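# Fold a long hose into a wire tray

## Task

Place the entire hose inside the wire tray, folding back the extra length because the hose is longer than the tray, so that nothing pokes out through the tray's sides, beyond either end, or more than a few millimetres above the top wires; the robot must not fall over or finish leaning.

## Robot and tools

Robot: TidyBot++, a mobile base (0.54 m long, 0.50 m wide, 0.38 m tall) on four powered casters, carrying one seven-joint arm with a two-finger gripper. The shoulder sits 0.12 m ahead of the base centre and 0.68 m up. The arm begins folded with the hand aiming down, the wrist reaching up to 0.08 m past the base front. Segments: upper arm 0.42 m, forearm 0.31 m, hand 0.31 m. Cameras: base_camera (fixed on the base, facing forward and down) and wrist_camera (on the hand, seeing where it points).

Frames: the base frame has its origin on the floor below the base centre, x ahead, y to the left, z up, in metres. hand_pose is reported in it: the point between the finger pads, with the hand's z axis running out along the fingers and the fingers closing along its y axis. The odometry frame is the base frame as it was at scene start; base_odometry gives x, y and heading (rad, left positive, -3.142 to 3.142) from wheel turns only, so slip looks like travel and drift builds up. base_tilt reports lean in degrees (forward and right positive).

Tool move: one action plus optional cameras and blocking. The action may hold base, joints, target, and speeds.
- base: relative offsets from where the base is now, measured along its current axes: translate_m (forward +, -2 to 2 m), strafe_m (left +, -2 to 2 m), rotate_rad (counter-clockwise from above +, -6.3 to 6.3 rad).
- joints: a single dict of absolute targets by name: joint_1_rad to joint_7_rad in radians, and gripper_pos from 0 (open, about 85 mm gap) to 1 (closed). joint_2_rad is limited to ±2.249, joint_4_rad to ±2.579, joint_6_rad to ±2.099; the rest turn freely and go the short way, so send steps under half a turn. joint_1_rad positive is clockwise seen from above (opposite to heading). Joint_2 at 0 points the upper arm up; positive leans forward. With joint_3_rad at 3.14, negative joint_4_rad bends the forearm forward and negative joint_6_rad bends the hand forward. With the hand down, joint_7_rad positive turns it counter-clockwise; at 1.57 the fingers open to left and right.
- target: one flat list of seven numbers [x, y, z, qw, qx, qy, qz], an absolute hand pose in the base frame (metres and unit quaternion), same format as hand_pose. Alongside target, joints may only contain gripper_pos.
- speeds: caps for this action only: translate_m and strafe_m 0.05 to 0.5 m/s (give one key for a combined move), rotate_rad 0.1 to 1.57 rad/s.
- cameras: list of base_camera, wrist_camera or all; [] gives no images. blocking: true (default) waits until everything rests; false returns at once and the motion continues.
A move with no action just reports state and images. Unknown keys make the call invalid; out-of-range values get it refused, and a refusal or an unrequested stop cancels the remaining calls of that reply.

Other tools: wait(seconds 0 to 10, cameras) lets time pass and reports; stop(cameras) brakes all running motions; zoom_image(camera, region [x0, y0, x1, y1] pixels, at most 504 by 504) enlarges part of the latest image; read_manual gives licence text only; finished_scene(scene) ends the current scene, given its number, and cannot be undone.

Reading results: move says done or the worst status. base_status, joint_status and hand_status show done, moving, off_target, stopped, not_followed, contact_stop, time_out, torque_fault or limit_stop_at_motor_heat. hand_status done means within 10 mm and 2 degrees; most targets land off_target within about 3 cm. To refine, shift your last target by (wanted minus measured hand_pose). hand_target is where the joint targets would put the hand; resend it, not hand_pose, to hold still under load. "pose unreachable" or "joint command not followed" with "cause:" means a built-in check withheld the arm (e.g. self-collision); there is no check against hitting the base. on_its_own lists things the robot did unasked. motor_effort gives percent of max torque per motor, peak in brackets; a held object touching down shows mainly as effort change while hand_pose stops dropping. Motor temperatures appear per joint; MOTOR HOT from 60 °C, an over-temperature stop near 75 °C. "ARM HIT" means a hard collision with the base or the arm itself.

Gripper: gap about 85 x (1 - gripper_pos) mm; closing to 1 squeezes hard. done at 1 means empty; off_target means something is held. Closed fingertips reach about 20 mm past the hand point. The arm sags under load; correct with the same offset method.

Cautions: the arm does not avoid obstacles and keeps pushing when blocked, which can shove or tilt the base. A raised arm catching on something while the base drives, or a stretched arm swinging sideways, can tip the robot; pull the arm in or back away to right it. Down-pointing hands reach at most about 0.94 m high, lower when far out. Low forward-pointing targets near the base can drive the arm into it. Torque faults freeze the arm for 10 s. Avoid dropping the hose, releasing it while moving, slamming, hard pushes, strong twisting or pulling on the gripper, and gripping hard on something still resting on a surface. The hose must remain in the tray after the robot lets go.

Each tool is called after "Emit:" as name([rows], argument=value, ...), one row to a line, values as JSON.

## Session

Emit:
move(cameras=["wrist_camera", "base_camera"])

Scene clock: 0.00 s.
Motor temperatures (°C): [33 31 28 29 32 39 35]
base_odometry: x=+0.000 y=+0.000 heading=+0.000
base_tilt: forward=-0.2 right=+0.1
base_status: not commanded
joint_positions: joint_1_rad=-0.046 joint_2_rad=-0.319 joint_3_rad=+3.119 joint_4_rad=-2.517 joint_5_rad=+0.040 joint_6_rad=-0.900 joint_7_rad=+1.593 gripper_pos=+0.000
joint_status: not commanded
motor_effort: joint_1_rad=+1 joint_2_rad=-1 joint_3_rad=+1 joint_4_rad=+16 joint_5_rad=+1 joint_6_rad=+0 joint_7_rad=-1
hand_pose: x=+0.2553 y=+0.0000 z=+0.5859 quat_wxyz=(+0.019, +0.998, +0.057, +0.022) (m; base frame)
hand_target: x=+0.2553 y=+0.0000 z=+0.5858 quat_wxyz=(+0.019, +0.998, +0.057, +0.022) (m; base frame)
hand_status: not commanded
pictures: base_camera, wrist_camera
camera_calibration:
wrist_camera: T_world_to_cam=[[0.0701583, -0.995012, 0.0709198, -0.0609875], [-0.99383, -0.0758434, -0.0809311, 0.362801], [0.0859062, -0.0648042, -0.994193, 0.691096], [0, 0, 0, 1]] pos_world=[0.305472, 0.0116187, 0.72077]

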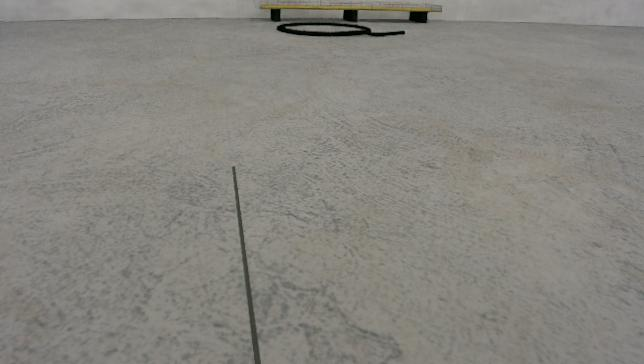

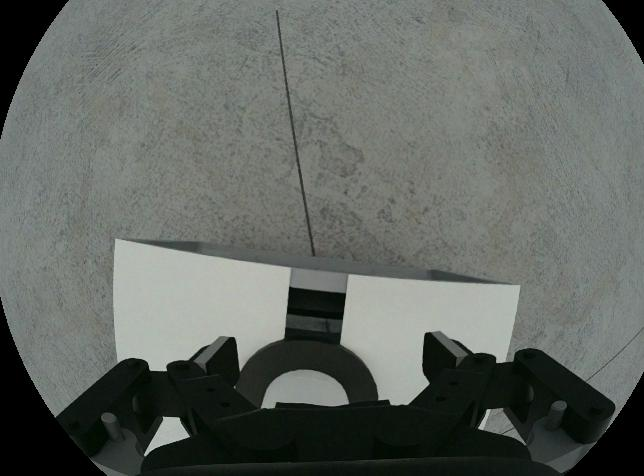

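Emit:
zoom_image(camera="base_camera", region=[240, 0, 460, 60])

Scaled by 2.291.

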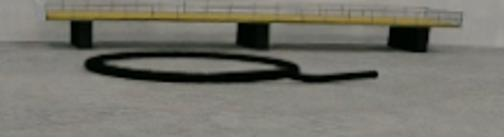

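Emit:
move(base={"translate_m": 1.9, "rotate_rad": 0.2}, joints={"joint_1_rad": 0, "joint_2_rad": -0.05, "joint_3_rad": 3.1416, "joint_4_rad": -1.85, "joint_5_rad": 0, "joint_6_rad": -1.0, "joint_7_rad": 1.57, "gripper_pos": 0.6}, cameras=["wrist_camera", "base_camera"])

Scene clock: 49.20 s.
Motor temperatures (°C): [33 31 28 29 32 39 35]
move: done
base_odometry: x=+1.900 y=+0.000 heading=+0.200
base_tilt: forward=-0.2 right=-0.1
base_status: done
joint_positions: joint_1_rad=-0.026 joint_2_rad=-0.070 joint_3_rad=+3.123 joint_4_rad=-1.871 joint_5_rad=+0.038 joint_6_rad=-0.959 joint_7_rad=+1.593 gripper_pos=+0.600
joint_status: all done
motor_effort: joint_1_rad=+0(2) joint_2_rad=-15(17) joint_3_rad=+1(3) joint_4_rad=+19(21) joint_5_rad=+1(2) joint_6_rad=+2(3) joint_7_rad=+0(1)
hand_pose: x=+0.5111 y=+0.0090 z=+0.7408 quat_wxyz=(+0.016, +0.981, +0.040, +0.189) (m; base frame)
hand_target: x=+0.5084 y=+0.0013 z=+0.7373 quat_wxyz=(+0.000, +0.985, +0.000, +0.170) (m; base frame)
hand_status: not commanded
pictures: base_camera, wrist_camera
camera_calibration:
wrist_camera: T_world_to_cam=[[0.0228595, -0.997868, 0.0611224, -0.0495698], [-0.912701, -0.0457805, -0.406056, 0.829335], [0.407989, -0.0465042, -0.911802, 0.59786], [0, 0, 0, 1]] pos_world=[0.514147, 0.0163063, 0.884917]

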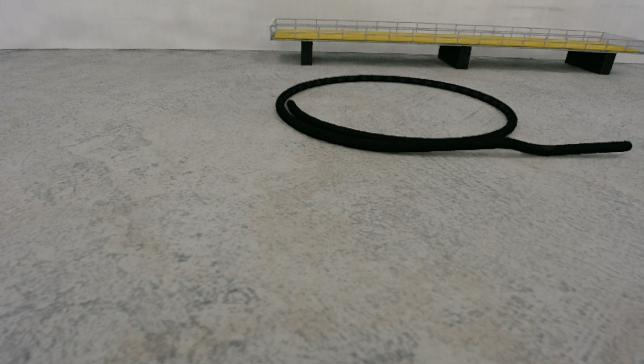

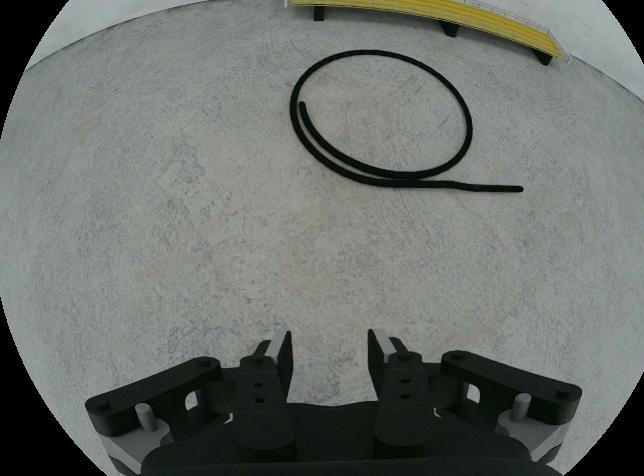

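Emit:
zoom_image(camera="wrist_camera", region=[270, 0, 600, 220])

Emit:
zoom_image(camera="base_camera", region=[260, 60, 644, 170])

Scaled by 1.527.

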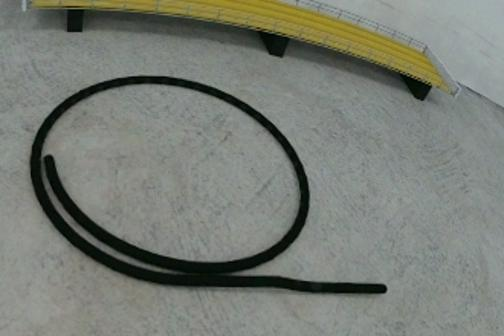

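Scaled by 1.312.

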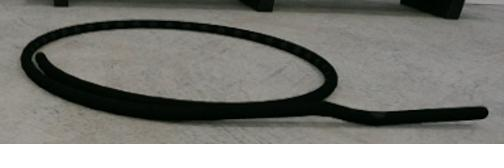

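Emit:
move(base={"translate_m": 0.428, "strafe_m": -0.292, "rotate_rad": 0.091}, speeds={"translate_m": 0.3}, joints={"joint_1_rad": 0, "joint_2_rad": -0.05, "joint_3_rad": 3.1416, "joint_4_rad": -1.85, "joint_5_rad": 0, "joint_6_rad": -1.0, "joint_7_rad": 0.0, "gripper_pos": 0.0}, cameras=["wrist_camera", "base_camera"])

Scene clock: 208.33 s.
Motor temperatures (°C): [33 31 28 30 32 38 35]
move: done
base_odometry: x=+2.378 y=-0.201 heading=+0.292
base_tilt: forward=-0.1 right=+0.0
base_status: done
joint_positions: joint_1_rad=-0.020 joint_2_rad=-0.068 joint_3_rad=+3.129 joint_4_rad=-1.871 joint_5_rad=+0.031 joint_6_rad=-0.962 joint_7_rad=+0.042 gripper_pos=+0.000
joint_status: all done
motor_effort: joint_1_rad=+0(3) joint_2_rad=-15(17) joint_3_rad=+1(3) joint_4_rad=+20(21) joint_5_rad=+1(2) joint_6_rad=+2(4) joint_7_rad=+0(1)
hand_pose: x=+0.5107 y=+0.0061 z=+0.7400 quat_wxyz=(-0.121, +0.724, -0.664, +0.143) (m; base frame)
hand_target: x=+0.5084 y=+0.0014 z=+0.7373 quat_wxyz=(-0.120, +0.697, -0.697, +0.120) (m; base frame)
hand_status: not commanded
pictures: base_camera, wrist_camera
camera_calibration:
wrist_camera: T_world_to_cam=[[-0.940033, -0.0480152, -0.337687, 0.728697], [-0.027154, 0.997435, -0.0662341, 0.118392], [0.340001, -0.0530927, -0.938925, 0.651951], [0, 0, 0, 1]] pos_world=[0.46655, -0.0484855, 0.866046]

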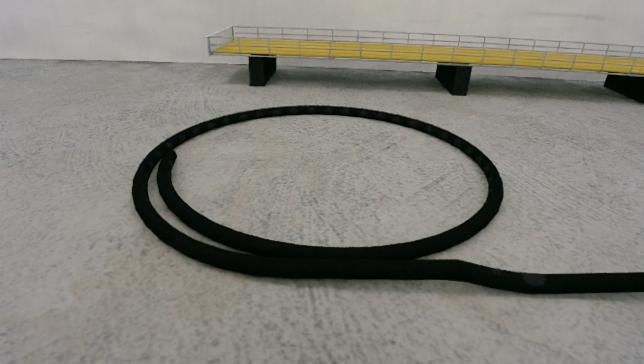

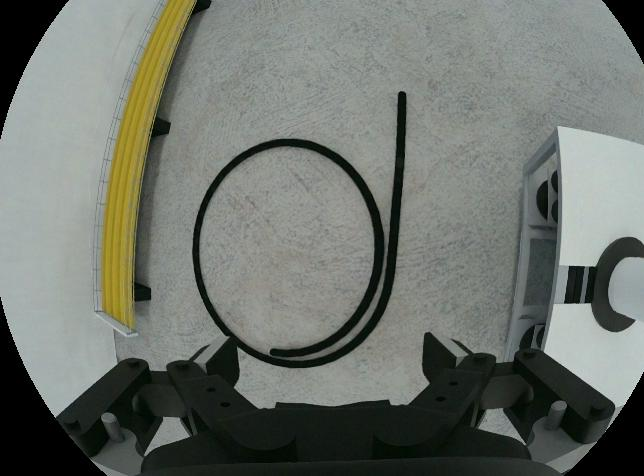

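Emit:
move(cameras=["all"])

Scene clock: 232.83 s.
Motor temperatures (°C): [33 31 28 30 32 38 35]
base_odometry: x=+2.378 y=-0.201 heading=+0.292
base_tilt: forward=-0.2 right=+0.0
base_status: done
joint_positions: joint_1_rad=-0.020 joint_2_rad=-0.068 joint_3_rad=+3.129 joint_4_rad=-1.871 joint_5_rad=+0.031 joint_6_rad=-0.962 joint_7_rad=+0.042 gripper_pos=+0.000
joint_status: all done
motor_effort: joint_1_rad=+0(3) joint_2_rad=-15(17) joint_3_rad=+1(3) joint_4_rad=+20(21) joint_5_rad=+1(2) joint_6_rad=+2(4) joint_7_rad=+0(1)
hand_pose: x=+0.5107 y=+0.0061 z=+0.7400 quat_wxyz=(-0.121, +0.724, -0.664, +0.143) (m; base frame)
hand_target: x=+0.5084 y=+0.0014 z=+0.7373 quat_wxyz=(-0.120, +0.697, -0.697, +0.120) (m; base frame)
hand_status: not commanded
pictures: base_camera, wrist_camera
camera_calibration:
wrist_camera: T_world_to_cam=[[-0.940033, -0.0480152, -0.337687, 0.728697], [-0.027154, 0.997435, -0.0662341, 0.118392], [0.340001, -0.0530927, -0.938925, 0.651951], [0, 0, 0, 1]] pos_world=[0.46655, -0.0484855, 0.866046]

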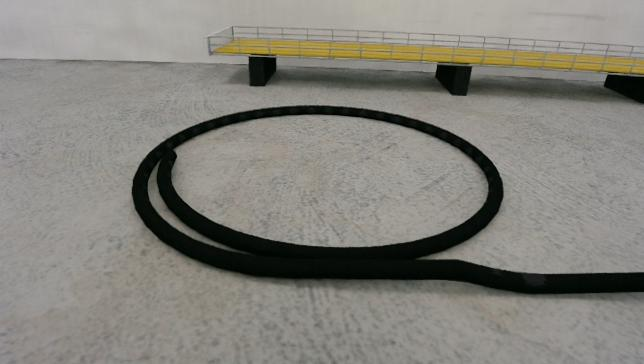

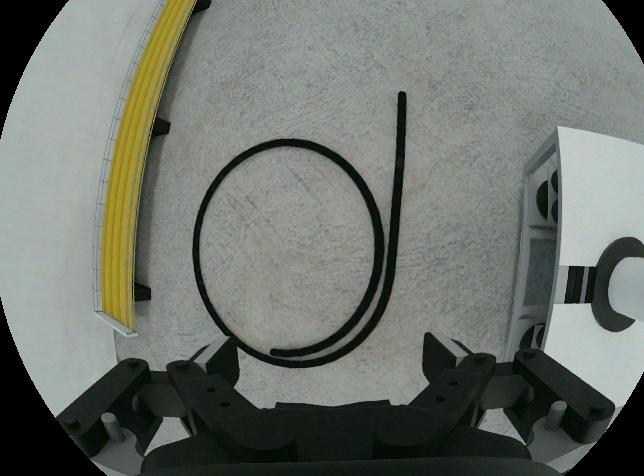

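Emit:
zoom_image(camera="base_camera", region=[190, 10, 644, 110])

Emit:
zoom_image(camera="base_camera", region=[130, 210, 560, 310])

Scaled by 1.110.

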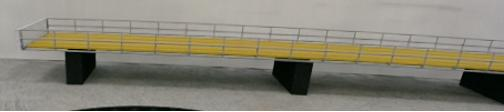

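Scaled by 1.172.

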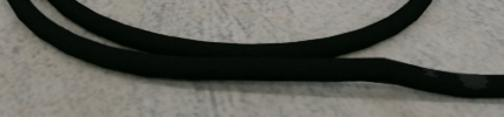

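Emit:
zoom_image(camera="wrist_camera", region=[80, 230, 180, 350])

Emit:
zoom_image(camera="base_camera", region=[195, 15, 295, 95])

Emit:
zoom_image(camera="base_camera", region=[400, 30, 500, 110])

Scaled by 4.200.

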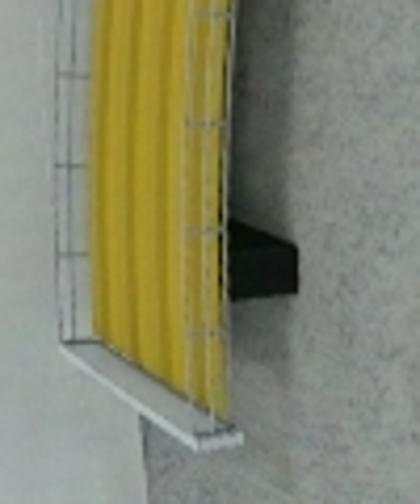

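Scaled by 5.040.

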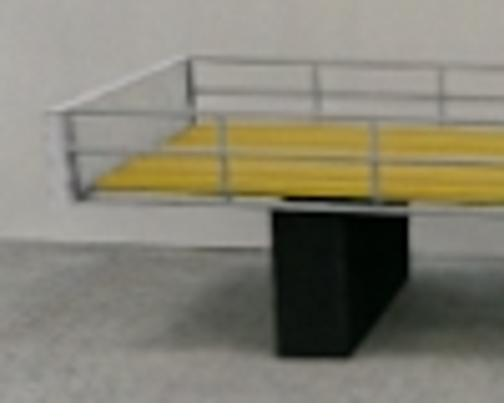

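Scaled by 5.040.

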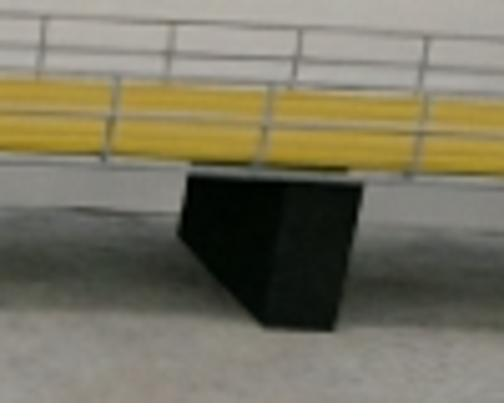

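Emit:
zoom_image(camera="wrist_camera", region=[110, 80, 210, 180])

Emit:
zoom_image(camera="wrist_camera", region=[340, 60, 480, 300])

Emit:
zoom_image(camera="base_camera", region=[400, 230, 644, 310])

Scaled by 5.040.

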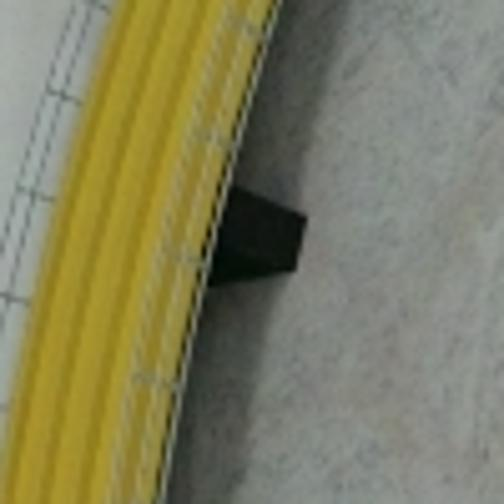

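Scaled by 2.100.

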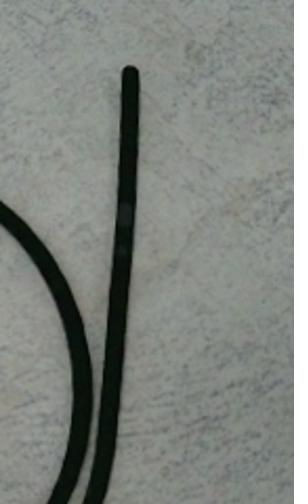

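Scaled by 2.066.

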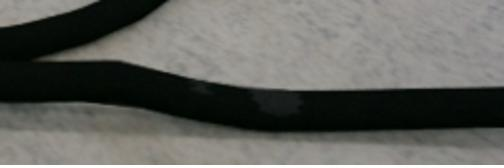

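Emit:
move(joints={"joint_1_rad": 0.0, "joint_2_rad": 1.465, "joint_3_rad": 3.1416, "joint_4_rad": -1.485, "joint_5_rad": 0.0, "joint_6_rad": -0.16, "joint_7_rad": 0.0, "gripper_pos": 0.0}, cameras=["wrist_camera", "base_camera"])

Scene clock: 362.30 s.
Motor temperatures (°C): [33 31 28 30 32 38 35]
move: done
base_odometry: x=+2.378 y=-0.201 heading=+0.292
base_tilt: forward=-0.2 right=+0.0
base_status: not commanded
joint_positions: joint_1_rad=-0.020 joint_2_rad=+1.431 joint_3_rad=+3.129 joint_4_rad=-1.511 joint_5_rad=+0.031 joint_6_rad=-0.206 joint_7_rad=+0.042 gripper_pos=+0.000
joint_status: all done
motor_effort: joint_1_rad=+0(2) joint_2_rad=-39(43) joint_3_rad=+0(2) joint_4_rad=+5(20) joint_5_rad=+1(2) joint_6_rad=-1(3) joint_7_rad=+0(1)
hand_pose: x=+0.5960 y=+0.0166 z=+0.1211 quat_wxyz=(+0.000, +0.740, -0.673, -0.004) (m; base frame)
hand_target: x=+0.6071 y=+0.0013 z=+0.1065 quat_wxyz=(-0.011, +0.707, -0.707, +0.011) (m; base frame)
hand_status: not commanded
pictures: base_camera, wrist_camera
camera_calibration:
wrist_camera: T_world_to_cam=[[-0.997888, -0.0529031, 0.0377013, 0.589468], [-0.0540964, 0.998043, -0.0313678, 0.0811277], [-0.0359681, -0.0333411, -0.998797, 0.273428], [0, 0, 0, 1]] pos_world=[0.602447, -0.0406679, 0.25342]

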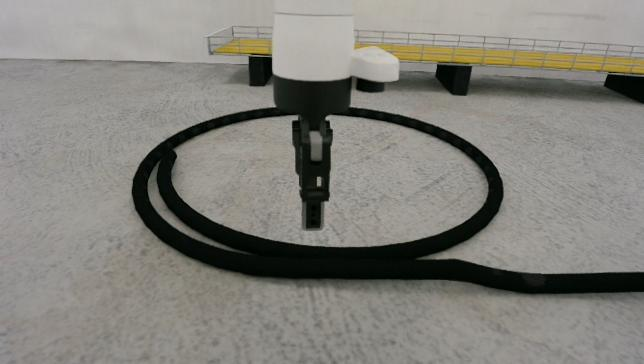

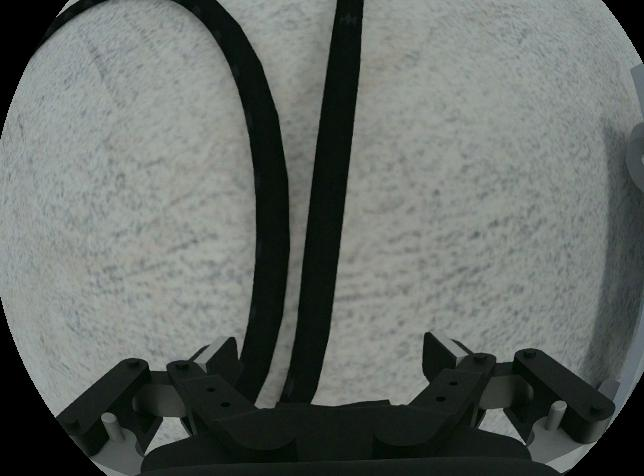

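Emit:
move(joints={"joint_2_rad": 1.612, "joint_4_rad": -1.266, "joint_6_rad": -0.31, "joint_7_rad": -0.125}, cameras=["wrist_camera", "base_camera"])

Scene clock: 380.93 s.
Motor temperatures (°C): [33 31 28 30 32 38 35]
move: done
base_odometry: x=+2.378 y=-0.201 heading=+0.292
base_tilt: forward=-0.1 right=+0.0
base_status: not commanded
joint_positions: joint_1_rad=-0.020 joint_2_rad=+1.577 joint_3_rad=+3.129 joint_4_rad=-1.292 joint_5_rad=+0.031 joint_6_rad=-0.267 joint_7_rad=-0.081 gripper_pos=+0.000
joint_status: all done
motor_effort: joint_1_rad=+1(1) joint_2_rad=-41(43) joint_3_rad=+0(0) joint_4_rad=+5(7) joint_5_rad=+1(1) joint_6_rad=-1(2) joint_7_rad=-1(1)
hand_pose: x=+0.6261 y=+0.0165 z=+0.0654 quat_wxyz=(-0.004, +0.696, -0.718, +0.001) (m; base frame)
hand_target: x=+0.6068 y=+0.0013 z=+0.0500 quat_wxyz=(+0.017, +0.661, -0.750, -0.015) (m; base frame)
hand_status: not commanded
pictures: base_camera, wrist_camera
camera_calibration:
wrist_camera: T_world_to_cam=[[-0.99707, 0.0717218, 0.0265792, 0.619828], [0.0708395, 0.996949, -0.0327717, 0.00296783], [-0.0288485, -0.0307928, -0.999109, 0.214415], [0, 0, 0, 1]] pos_world=[0.623988, -0.0408116, 0.197846]

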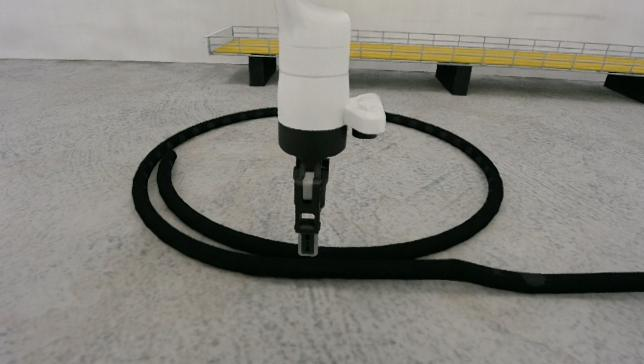

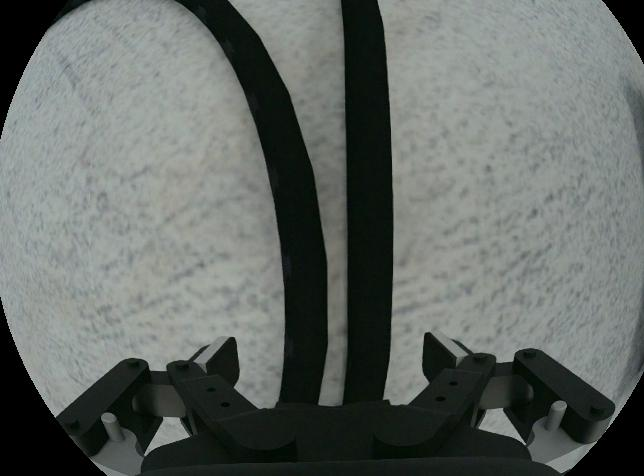

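Emit:
move(joints={"joint_2_rad": 1.713, "joint_4_rad": -1.158, "joint_6_rad": -0.32, "joint_7_rad": -0.125}, cameras=["wrist_camera", "base_camera"])

Scene clock: 389.00 s.
Motor temperatures (°C): [33 31 28 30 32 38 35]
move: done
base_odometry: x=+2.378 y=-0.201 heading=+0.292
base_tilt: forward=-0.1 right=+0.0
base_status: not commanded
joint_positions: joint_1_rad=-0.020 joint_2_rad=+1.680 joint_3_rad=+3.129 joint_4_rad=-1.180 joint_5_rad=+0.031 joint_6_rad=-0.278 joint_7_rad=-0.081 gripper_pos=+0.000
joint_status: all done
motor_effort: joint_1_rad=+0(1) joint_2_rad=-40(43) joint_3_rad=+0(0) joint_4_rad=+5(7) joint_5_rad=+1(2) joint_6_rad=-1(2) joint_7_rad=+0(1)
hand_pose: x=+0.6254 y=+0.0162 z=+0.0227 quat_wxyz=(-0.003, +0.695, -0.719, +0.000) (m; base frame)
hand_target: x=+0.6042 y=+0.0013 z=+0.0083 quat_wxyz=(+0.019, +0.661, -0.750, -0.016) (m; base frame)
hand_status: not commanded
pictures: base_camera, wrist_camera
camera_calibration:
wrist_camera: T_world_to_cam=[[-0.996851, 0.0738936, 0.0287815, 0.620046], [0.0729252, 0.996779, -0.0333548, 0.00060491], [-0.0311535, -0.0311508, -0.999029, 0.173157], [0, 0, 0, 1]] pos_world=[0.623444, -0.0410264, 0.155163]

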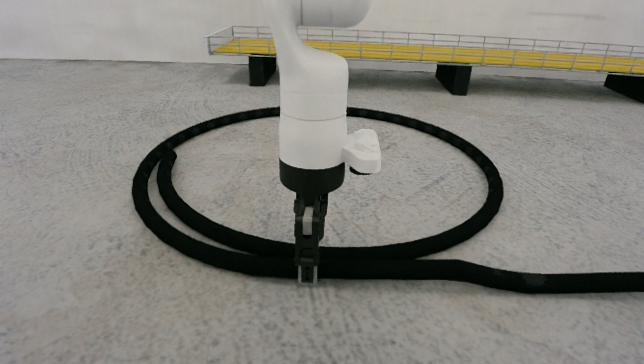

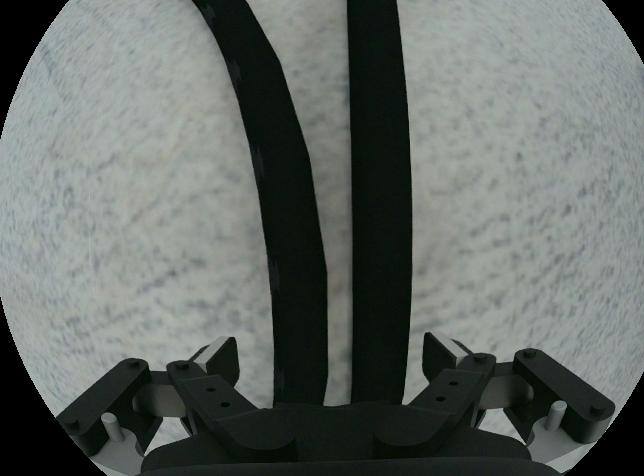

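Emit:
move(joints={"gripper_pos": 0.62}, cameras=["wrist_camera"])

Scene clock: 394.67 s.
Motor temperatures (°C): [33 31 28 30 32 38 35]
move: off_target
base_odometry: x=+2.378 y=-0.201 heading=+0.292
base_tilt: forward=+0.0 right=+0.0
base_status: not commanded
joint_positions: joint_1_rad=-0.020 joint_2_rad=+1.678 joint_3_rad=+3.129 joint_4_rad=-1.180 joint_5_rad=+0.031 joint_6_rad=-0.285 joint_7_rad=-0.082 gripper_pos=+0.495
joint_status: gripper_pos off_target (ended at +0.495, target +0.620)
motor_effort: joint_1_rad=+1(1) joint_2_rad=-38(42) joint_3_rad=+0(1) joint_4_rad=+6(7) joint_5_rad=+1(2) joint_6_rad=+0(1) joint_7_rad=+0(1)
hand_pose: x=+0.6247 y=+0.0161 z=+0.0238 quat_wxyz=(-0.001, +0.695, -0.719, -0.002) (m; base frame)
hand_target: x=+0.6042 y=+0.0013 z=+0.0083 quat_wxyz=(+0.019, +0.661, -0.750, -0.016) (m; base frame)
hand_status: not commanded
pictures: wrist_camera
camera_calibration:
wrist_camera: T_world_to_cam=[[-0.996644, 0.0746685, 0.0335382, 0.619059], [0.0735294, 0.996713, -0.0340024, 0.000409855], [-0.0359669, -0.0314222, -0.998859, 0.177256], [0, 0, 0, 1]] pos_world=[0.623326, -0.0410629, 0.156306]

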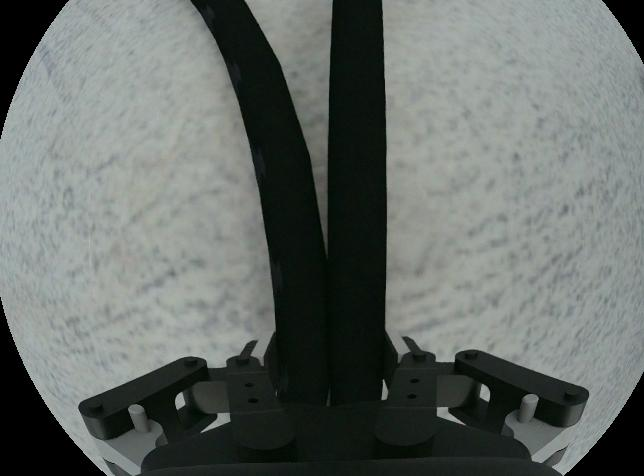

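Emit:
move(joints={"joint_2_rad": 0.90, "joint_4_rad": -1.94, "joint_6_rad": -0.40, "gripper_pos": 0.66}, cameras=["wrist_camera", "base_camera"])

Scene clock: 409.57 s.
Motor temperatures (°C): [33 32 28 30 32 38 35]
move: off_target
base_odometry: x=+2.378 y=-0.201 heading=+0.292
base_tilt: forward=-0.1 right=+0.0
base_status: not commanded
joint_positions: joint_1_rad=-0.020 joint_2_rad=+0.928 joint_3_rad=+3.129 joint_4_rad=-1.925 joint_5_rad=+0.031 joint_6_rad=-0.368 joint_7_rad=-0.082 gripper_pos=+0.496
joint_status: gripper_pos off_target (ended at +0.496, target +0.660); the others done
motor_effort: joint_1_rad=+0(1) joint_2_rad=-38(46) joint_3_rad=+0(1) joint_4_rad=+7(9) joint_5_rad=+0(2) joint_6_rad=+0(3) joint_7_rad=+0(1)
hand_pose: x=+0.5202 y=+0.0124 z=+0.3223 quat_wxyz=(+0.030, +0.698, -0.715, -0.026) (m; base frame)
hand_target: x=+0.5114 y=+0.0013 z=+0.3334 quat_wxyz=(+0.037, +0.661, -0.749, -0.033) (m; base frame)
hand_status: not commanded
pictures: base_camera, wrist_camera
camera_calibration:
wrist_camera: T_world_to_cam=[[-0.9916, 0.0665244, 0.110927, 0.477658], [0.0617516, 0.997034, -0.0459247, 0.0319584], [-0.113653, -0.038689, -0.992767, 0.510109], [0, 0, 0, 1]] pos_world=[0.529647, -0.0439039, 0.454902]

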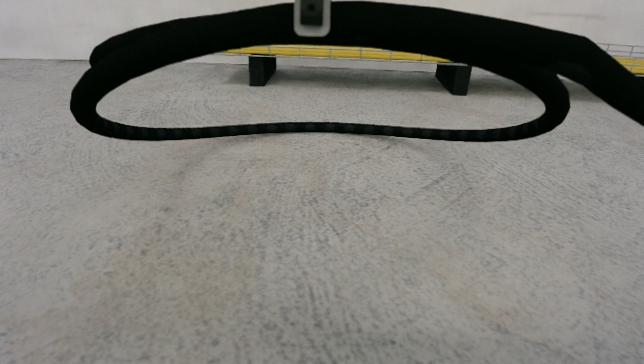

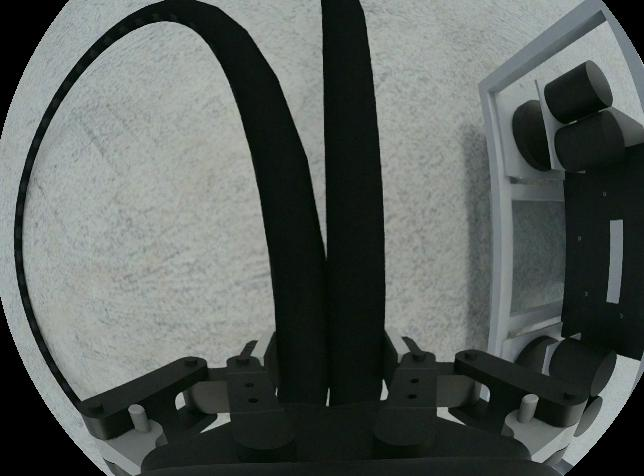

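Emit:
move(joints={"joint_2_rad": 0.20, "joint_4_rad": -1.40, "joint_6_rad": -1.62}, cameras=["wrist_camera", "base_camera"])

Scene clock: 429.40 s.
Motor temperatures (°C): [33 32 28 30 32 38 35]
move: off_target
base_odometry: x=+2.378 y=-0.201 heading=+0.292
base_tilt: forward=-0.1 right=+0.0
base_status: not commanded
joint_positions: joint_1_rad=-0.020 joint_2_rad=+0.227 joint_3_rad=+3.129 joint_4_rad=-1.450 joint_5_rad=+0.031 joint_6_rad=-1.594 joint_7_rad=-0.082 gripper_pos=+0.496
joint_status: joint_4_rad off_target (ended at -1.450, target -1.400); the others done
motor_effort: joint_1_rad=+0(1) joint_2_rad=-30(42) joint_3_rad=+1(1) joint_4_rad=+22(24) joint_5_rad=+2(3) joint_6_rad=+0(2) joint_7_rad=-1(1)
hand_pose: x=+0.4861 y=+0.0032 z=+0.7497 quat_wxyz=(+0.058, +0.688, -0.723, -0.032) (m; base frame)
hand_target: x=+0.4924 y=+0.0014 z=+0.7747 quat_wxyz=(+0.029, +0.661, -0.749, -0.026) (m; base frame)
hand_status: not commanded
pictures: base_camera, wrist_camera
camera_calibration:
wrist_camera: T_world_to_cam=[[-0.983297, 0.0930502, 0.156426, 0.358824], [0.081188, 0.993435, -0.0805966, 0.0793653], [-0.162899, -0.0665504, -0.984396, 0.94795], [0, 0, 0, 1]] pos_world=[0.500807, -0.0491465, 0.883425]

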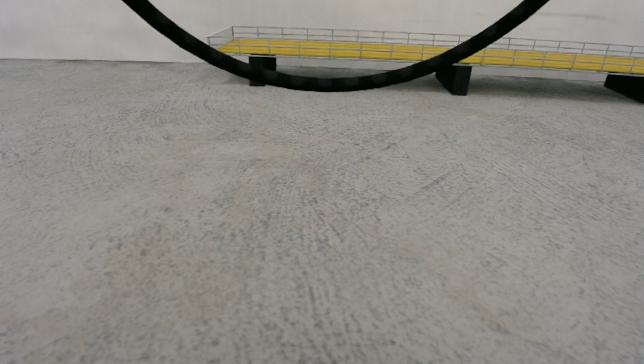

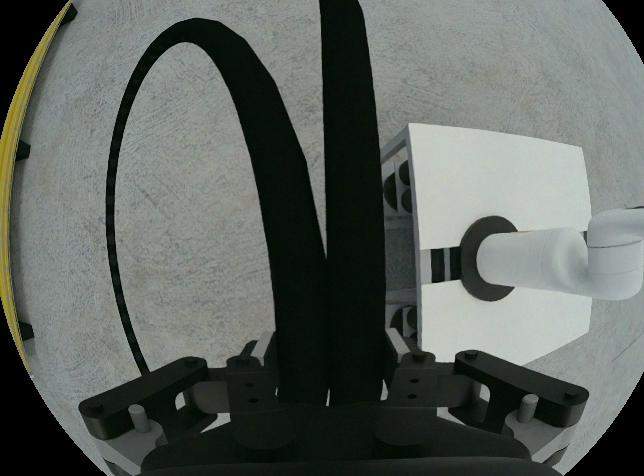

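Emit:
move(joints={"joint_2_rad": 0.16, "joint_4_rad": -1.145, "joint_6_rad": -1.965}, base={"strafe_m": -0.46, "rotate_rad": -0.045}, speeds={"strafe_m": 0.3, "rotate_rad": 0.1}, cameras=["wrist_camera", "base_camera"])

Scene clock: 481.57 s.
Motor temperatures (°C): [33 32 28 30 32 38 35]
move: off_target
base_odometry: x=+2.510 y=-0.642 heading=+0.246
base_tilt: forward=-0.1 right=+0.1
base_status: done
joint_positions: joint_1_rad=-0.015 joint_2_rad=+0.191 joint_3_rad=+3.131 joint_4_rad=-1.194 joint_5_rad=+0.025 joint_6_rad=-1.935 joint_7_rad=-0.084 gripper_pos=+0.496
joint_status: joint_4_rad off_target (ended at -1.194, target -1.145); the others done
motor_effort: joint_1_rad=+0(5) joint_2_rad=-28(32) joint_3_rad=+0(4) joint_4_rad=+22(24) joint_5_rad=+2(4) joint_6_rad=-1(1) joint_7_rad=+0(1)
hand_pose: x=+0.4526 y=+0.0024 z=+0.8469 quat_wxyz=(+0.073, +0.681, -0.727, -0.051) (m; base frame)
hand_target: x=+0.4495 y=+0.0014 z=+0.8710 quat_wxyz=(+0.048, +0.660, -0.748, -0.042) (m; base frame)
hand_status: not commanded
pictures: base_camera, wrist_camera
camera_calibration:
wrist_camera: T_world_to_cam=[[-0.972972, 0.108733, 0.203722, 0.266007], [0.0939917, 0.992295, -0.0807183, 0.0850691], [-0.210929, -0.0593884, -0.975696, 1.05242], [0, 0, 0, 1]] pos_world=[0.472807, -0.0508361, 0.979514]

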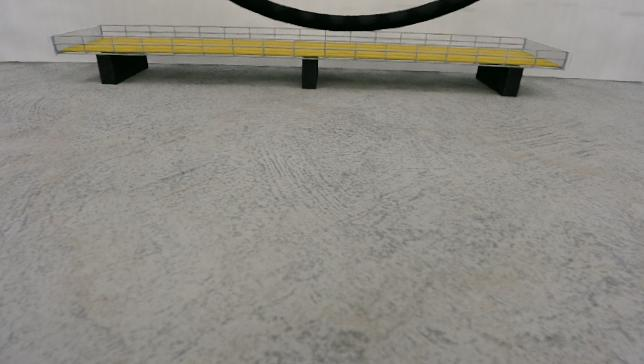

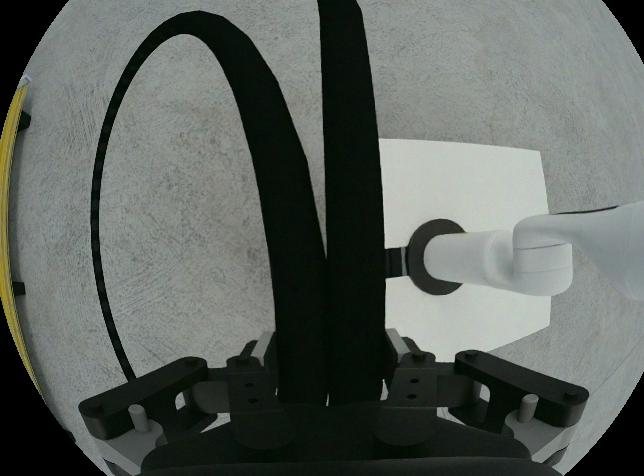

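Emit:
zoom_image(camera="base_camera", region=[40, 15, 160, 100])

Emit:
zoom_image(camera="base_camera", region=[460, 20, 580, 105])

Emit:
zoom_image(camera="base_camera", region=[250, 10, 370, 95])

Scaled by 4.200.

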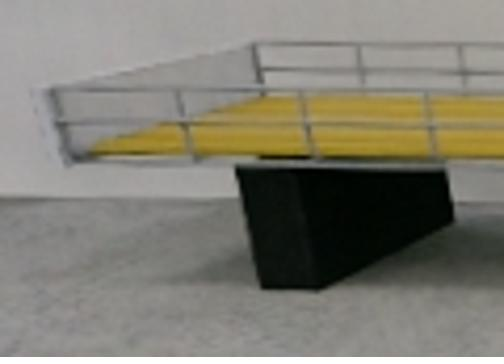

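Scaled by 4.200.

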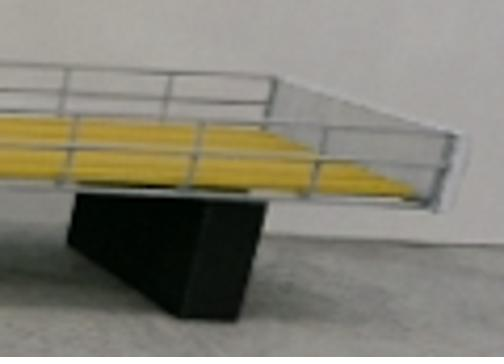

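Scaled by 4.200.

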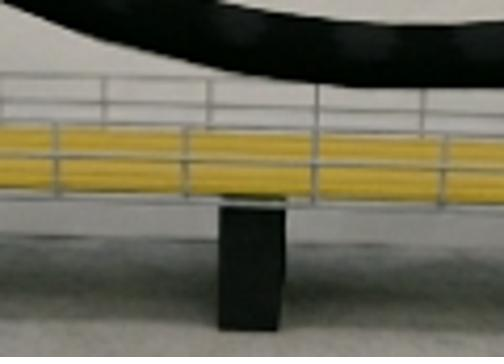

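Emit:
move(base={"translate_m": 0.70, "rotate_rad": 0.025}, speeds={"translate_m": 0.3, "rotate_rad": 0.1}, cameras=["wrist_camera", "base_camera"])

Scene clock: 537.53 s.
Motor temperatures (°C): [33 32 28 30 32 38 35]
move: done
base_odometry: x=+3.190 y=-0.471 heading=+0.271
base_tilt: forward=-0.2 right=+0.1
base_status: done
joint_positions: joint_1_rad=-0.015 joint_2_rad=+0.186 joint_3_rad=+3.131 joint_4_rad=-1.193 joint_5_rad=+0.024 joint_6_rad=-1.944 joint_7_rad=-0.084 gripper_pos=+0.496
joint_status: not commanded
motor_effort: joint_1_rad=+0(2) joint_2_rad=-28(30) joint_3_rad=+1(2) joint_4_rad=+21(23) joint_5_rad=+2(3) joint_6_rad=+0(2) joint_7_rad=-1(1)
hand_pose: x=+0.4492 y=+0.0024 z=+0.8490 quat_wxyz=(+0.075, +0.681, -0.727, -0.053) (m; base frame)
hand_target: x=+0.4495 y=+0.0014 z=+0.8710 quat_wxyz=(+0.048, +0.660, -0.748, -0.042) (m; base frame)
hand_status: not commanded
pictures: base_camera, wrist_camera
camera_calibration:
wrist_camera: T_world_to_cam=[[-0.972086, 0.109218, 0.207654, 0.258591], [0.094303, 0.992288, -0.080448, 0.0851992], [-0.214839, -0.05862, -0.974889, 1.05484], [0, 0, 0, 1]] pos_world=[0.469957, -0.0509505, 0.981504]

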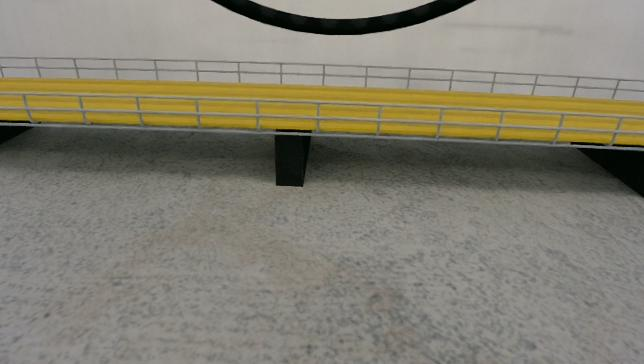

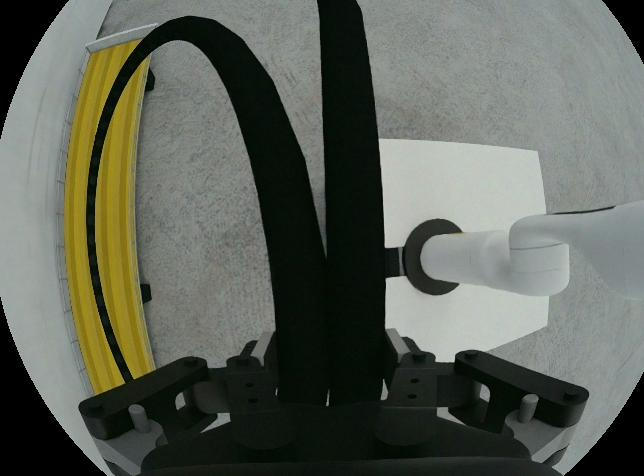

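Emit:
move(joints={"joint_2_rad": 0.165, "joint_4_rad": -1.60, "joint_6_rad": -1.48}, base={"translate_m": 0.12}, speeds={"translate_m": 0.2}, cameras=["wrist_camera", "base_camera"])

Scene clock: 559.63 s.
Motor temperatures (°C): [33 32 28 30 32 38 35]
move: done
base_odometry: x=+3.306 y=-0.439 heading=+0.270
base_tilt: forward=+0.0 right=+0.1
base_status: done
joint_positions: joint_1_rad=-0.015 joint_2_rad=+0.184 joint_3_rad=+3.131 joint_4_rad=-1.603 joint_5_rad=+0.024 joint_6_rad=-1.538 joint_7_rad=-0.084 gripper_pos=+0.496
joint_status: all done
motor_effort: joint_1_rad=+0(1) joint_2_rad=-27(31) joint_3_rad=+1(1) joint_4_rad=+21(23) joint_5_rad=+2(2) joint_6_rad=-1(3) joint_7_rad=+0(1)
hand_pose: x=+0.4463 y=+0.0020 z=+0.7223 quat_wxyz=(+0.075, +0.684, -0.723, -0.053) (m; base frame)
hand_target: x=+0.4644 y=+0.0014 z=+0.7265 quat_wxyz=(+0.039, +0.661, -0.749, -0.034) (m; base frame)
hand_status: not commanded
pictures: base_camera, wrist_camera
camera_calibration:
wrist_camera: T_world_to_cam=[[-0.972829, 0.0997444, 0.208937, 0.281544], [0.0845381, 0.993162, -0.0805087, 0.0800122], [-0.215539, -0.0606581, -0.974609, 0.930778], [0, 0, 0, 1]] pos_world=[0.467749, -0.0510884, 0.854762]

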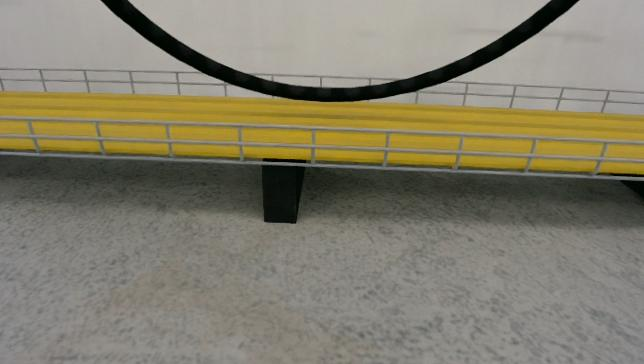

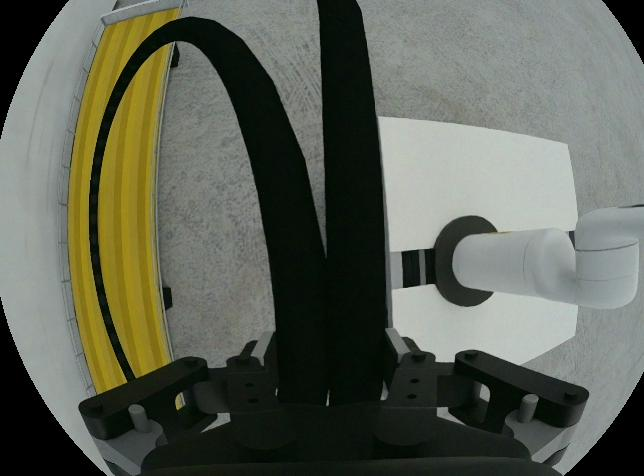

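Emit:
move(joints={"joint_2_rad": 0.525, "joint_4_rad": -1.07, "joint_6_rad": -2.0, "joint_7_rad": 0.03}, base={"translate_m": 0.245}, speeds={"translate_m": 0.2}, cameras=["wrist_camera", "base_camera"])

Scene clock: 596.67 s.
Motor temperatures (°C): [33 32 28 30 32 38 35]
move: off_target
base_odometry: x=+3.542 y=-0.374 heading=+0.270
base_tilt: forward=-0.1 right=+0.0
base_status: done
joint_positions: joint_1_rad=-0.015 joint_2_rad=+0.524 joint_3_rad=+3.131 joint_4_rad=-1.115 joint_5_rad=+0.024 joint_6_rad=-1.964 joint_7_rad=-0.015 gripper_pos=+0.496
joint_status: joint_4_rad off_target (ended at -1.115, target -1.070); the others done
motor_effort: joint_1_rad=+0(1) joint_2_rad=-37(40) joint_3_rad=+0(1) joint_4_rad=+20(24) joint_5_rad=+1(3) joint_6_rad=-3(4) joint_7_rad=+0(2)
hand_pose: x=+0.5044 y=+0.0033 z=+0.7462 quat_wxyz=(+0.171, +0.691, -0.686, -0.152) (m; base frame)
hand_target: x=+0.5078 y=+0.0014 z=+0.7585 quat_wxyz=(+0.157, +0.699, -0.679, -0.161) (m; base frame)
hand_status: not commanded
pictures: base_camera, wrist_camera
camera_calibration:
wrist_camera: T_world_to_cam=[[-0.880587, 0.042336, 0.47199, 0.0902379], [0.00692467, 0.997045, -0.0765124, 0.111895], [-0.473834, -0.0641074, -0.878277, 1.02512], [0, 0, 0, 1]] pos_world=[0.564427, -0.0496666, 0.866314]

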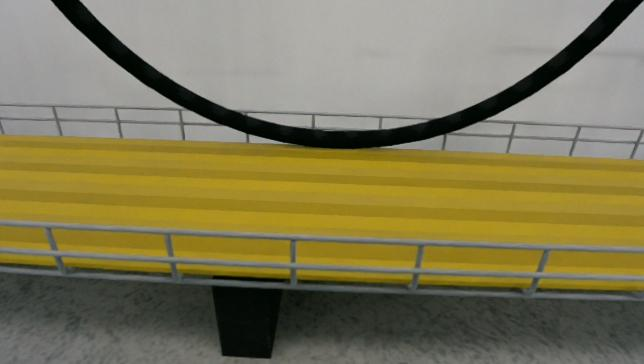

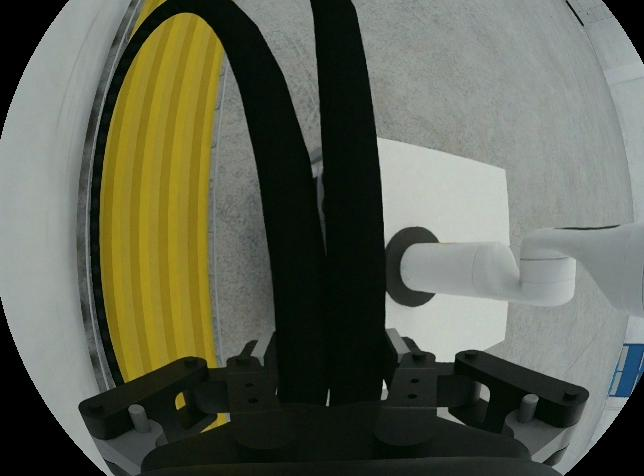

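Emit:
move(joints={"joint_2_rad": 0.755, "joint_4_rad": -1.45, "joint_6_rad": -1.435}, cameras=["wrist_camera", "base_camera"])

Scene clock: 614.13 s.
Motor temperatures (°C): [33 32 28 30 32 38 35]
move: done
base_odometry: x=+3.542 y=-0.374 heading=+0.270
base_tilt: forward=-0.1 right=+0.0
base_status: not commanded
joint_positions: joint_1_rad=-0.015 joint_2_rad=+0.746 joint_3_rad=+3.131 joint_4_rad=-1.447 joint_5_rad=+0.024 joint_6_rad=-1.500 joint_7_rad=-0.014 gripper_pos=+0.496
joint_status: all done
motor_effort: joint_1_rad=+0(0) joint_2_rad=-38(41) joint_3_rad=+0(0) joint_4_rad=+16(20) joint_5_rad=+1(2) joint_6_rad=-3(4) joint_7_rad=+0(1)
hand_pose: x=+0.4967 y=+0.0034 z=+0.5426 quat_wxyz=(+0.202, +0.687, -0.674, -0.183) (m; base frame)
hand_target: x=+0.5118 y=+0.0014 z=+0.5285 quat_wxyz=(+0.172, +0.695, -0.675, -0.177) (m; base frame)
hand_status: not commanded
pictures: base_camera, wrist_camera
camera_calibration:
wrist_camera: T_world_to_cam=[[-0.834746, 0.0318936, 0.54971, 0.114729], [-0.00975832, 0.997308, -0.0726809, 0.102497], [-0.550548, -0.0660343, -0.832187, 0.855708], [0, 0, 0, 1]] pos_world=[0.567878, -0.0493742, 0.656491]

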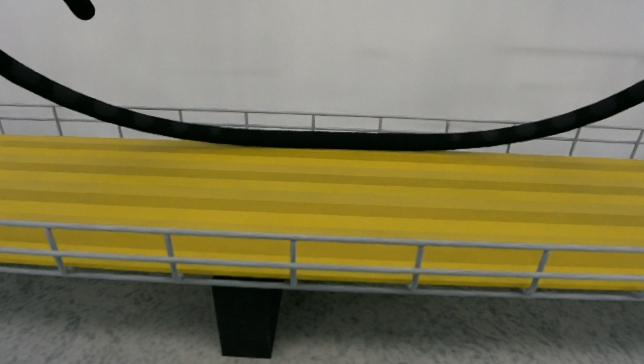

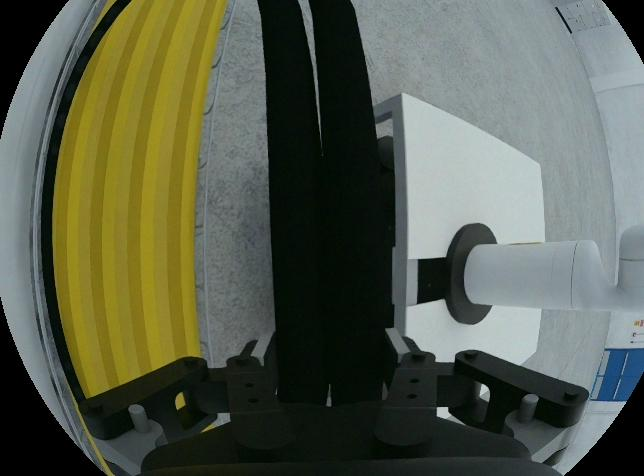

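Emit:
move(joints={"joint_2_rad": 1.13, "joint_4_rad": -1.45, "joint_6_rad": -1.105}, cameras=["wrist_camera", "base_camera"])

Scene clock: 618.83 s.
Motor temperatures (°C): [33 32 28 30 32 38 35]
move: done
base_odometry: x=+3.542 y=-0.374 heading=+0.270
base_tilt: forward=-0.1 right=+0.1
base_status: not commanded
joint_positions: joint_1_rad=-0.015 joint_2_rad=+1.122 joint_3_rad=+3.131 joint_4_rad=-1.458 joint_5_rad=+0.024 joint_6_rad=-1.185 joint_7_rad=-0.014 gripper_pos=+0.496
joint_status: all done
motor_effort: joint_1_rad=+0(1) joint_2_rad=-42(45) joint_3_rad=+0(1) joint_4_rad=+13(16) joint_5_rad=+1(2) joint_6_rad=-2(3) joint_7_rad=+0(0)
hand_pose: x=+0.4840 y=+0.0047 z=+0.3456 quat_wxyz=(+0.224, +0.681, -0.665, -0.210) (m; base frame)
hand_target: x=+0.5060 y=+0.0013 z=+0.3288 quat_wxyz=(+0.187, +0.691, -0.671, -0.193) (m; base frame)
hand_status: not commanded
pictures: base_camera, wrist_camera
camera_calibration:
wrist_camera: T_world_to_cam=[[-0.793509, 0.0259553, 0.608004, 0.17223], [-0.0173943, 0.997715, -0.0652931, 0.0879141], [-0.60831, -0.0623865, -0.791244, 0.698649], [0, 0, 0, 1]] pos_world=[0.56319, -0.0485972, 0.453825]

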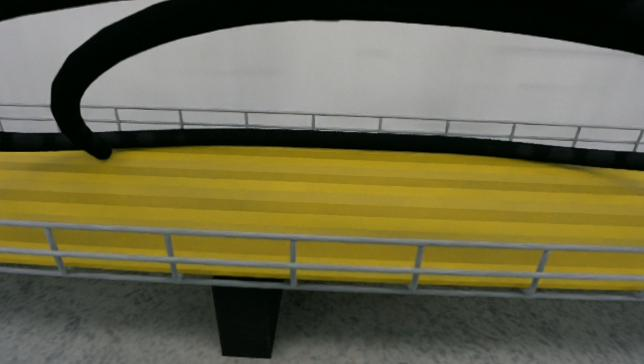

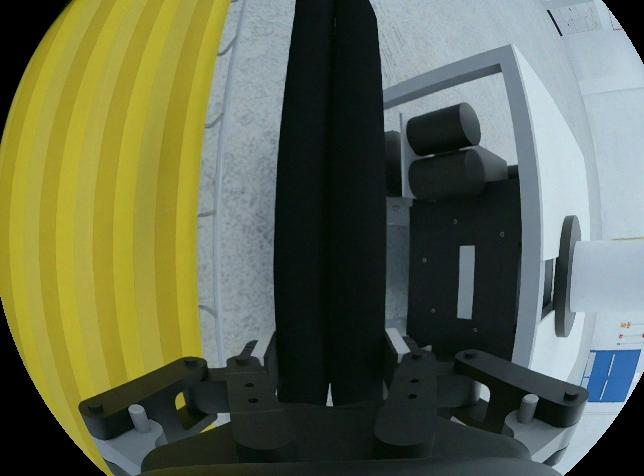

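Emit:
move(joints={"joint_2_rad": 1.465, "joint_4_rad": -1.10, "joint_6_rad": -1.17}, cameras=["wrist_camera", "base_camera"])

Scene clock: 635.17 s.
Motor temperatures (°C): [33 32 28 30 32 38 35]
move: off_target
base_odometry: x=+3.542 y=-0.374 heading=+0.270
base_tilt: forward=-0.1 right=+0.1
base_status: not commanded
joint_positions: joint_1_rad=-0.015 joint_2_rad=+1.466 joint_3_rad=+3.131 joint_4_rad=-1.175 joint_5_rad=+0.024 joint_6_rad=-1.184 joint_7_rad=-0.009 gripper_pos=+0.501
joint_status: joint_4_rad off_target (ended at -1.175, target -1.100); the others done
motor_effort: joint_1_rad=-1(2) joint_2_rad=-46(49) joint_3_rad=-2(2) joint_4_rad=+15(16) joint_5_rad=+0(2) joint_6_rad=+0(2) joint_7_rad=-1(1)
hand_pose: x=+0.4920 y=+0.0054 z=+0.2087 quat_wxyz=(+0.243, +0.675, -0.657, -0.231) (m; base frame)
hand_target: x=+0.5347 y=+0.0013 z=+0.2046 quat_wxyz=(+0.204, +0.686, -0.666, -0.210) (m; base frame)
hand_status: not commanded
pictures: base_camera, wrist_camera
camera_calibration:
wrist_camera: T_world_to_cam=[[-0.755503, 0.0234493, 0.654725, 0.233346], [-0.0220557, 0.997882, -0.0611903, 0.0798873], [-0.654773, -0.0606699, -0.753386, 0.610199], [0, 0, 0, 1]] pos_world=[0.577598, -0.0481692, 0.311827]

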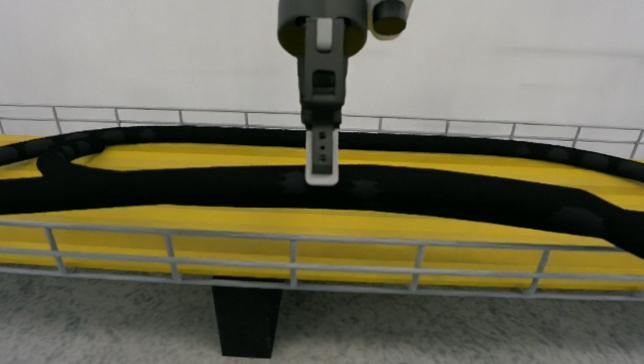

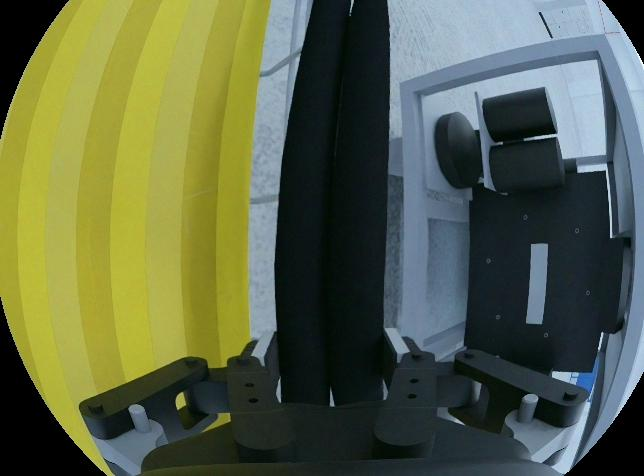

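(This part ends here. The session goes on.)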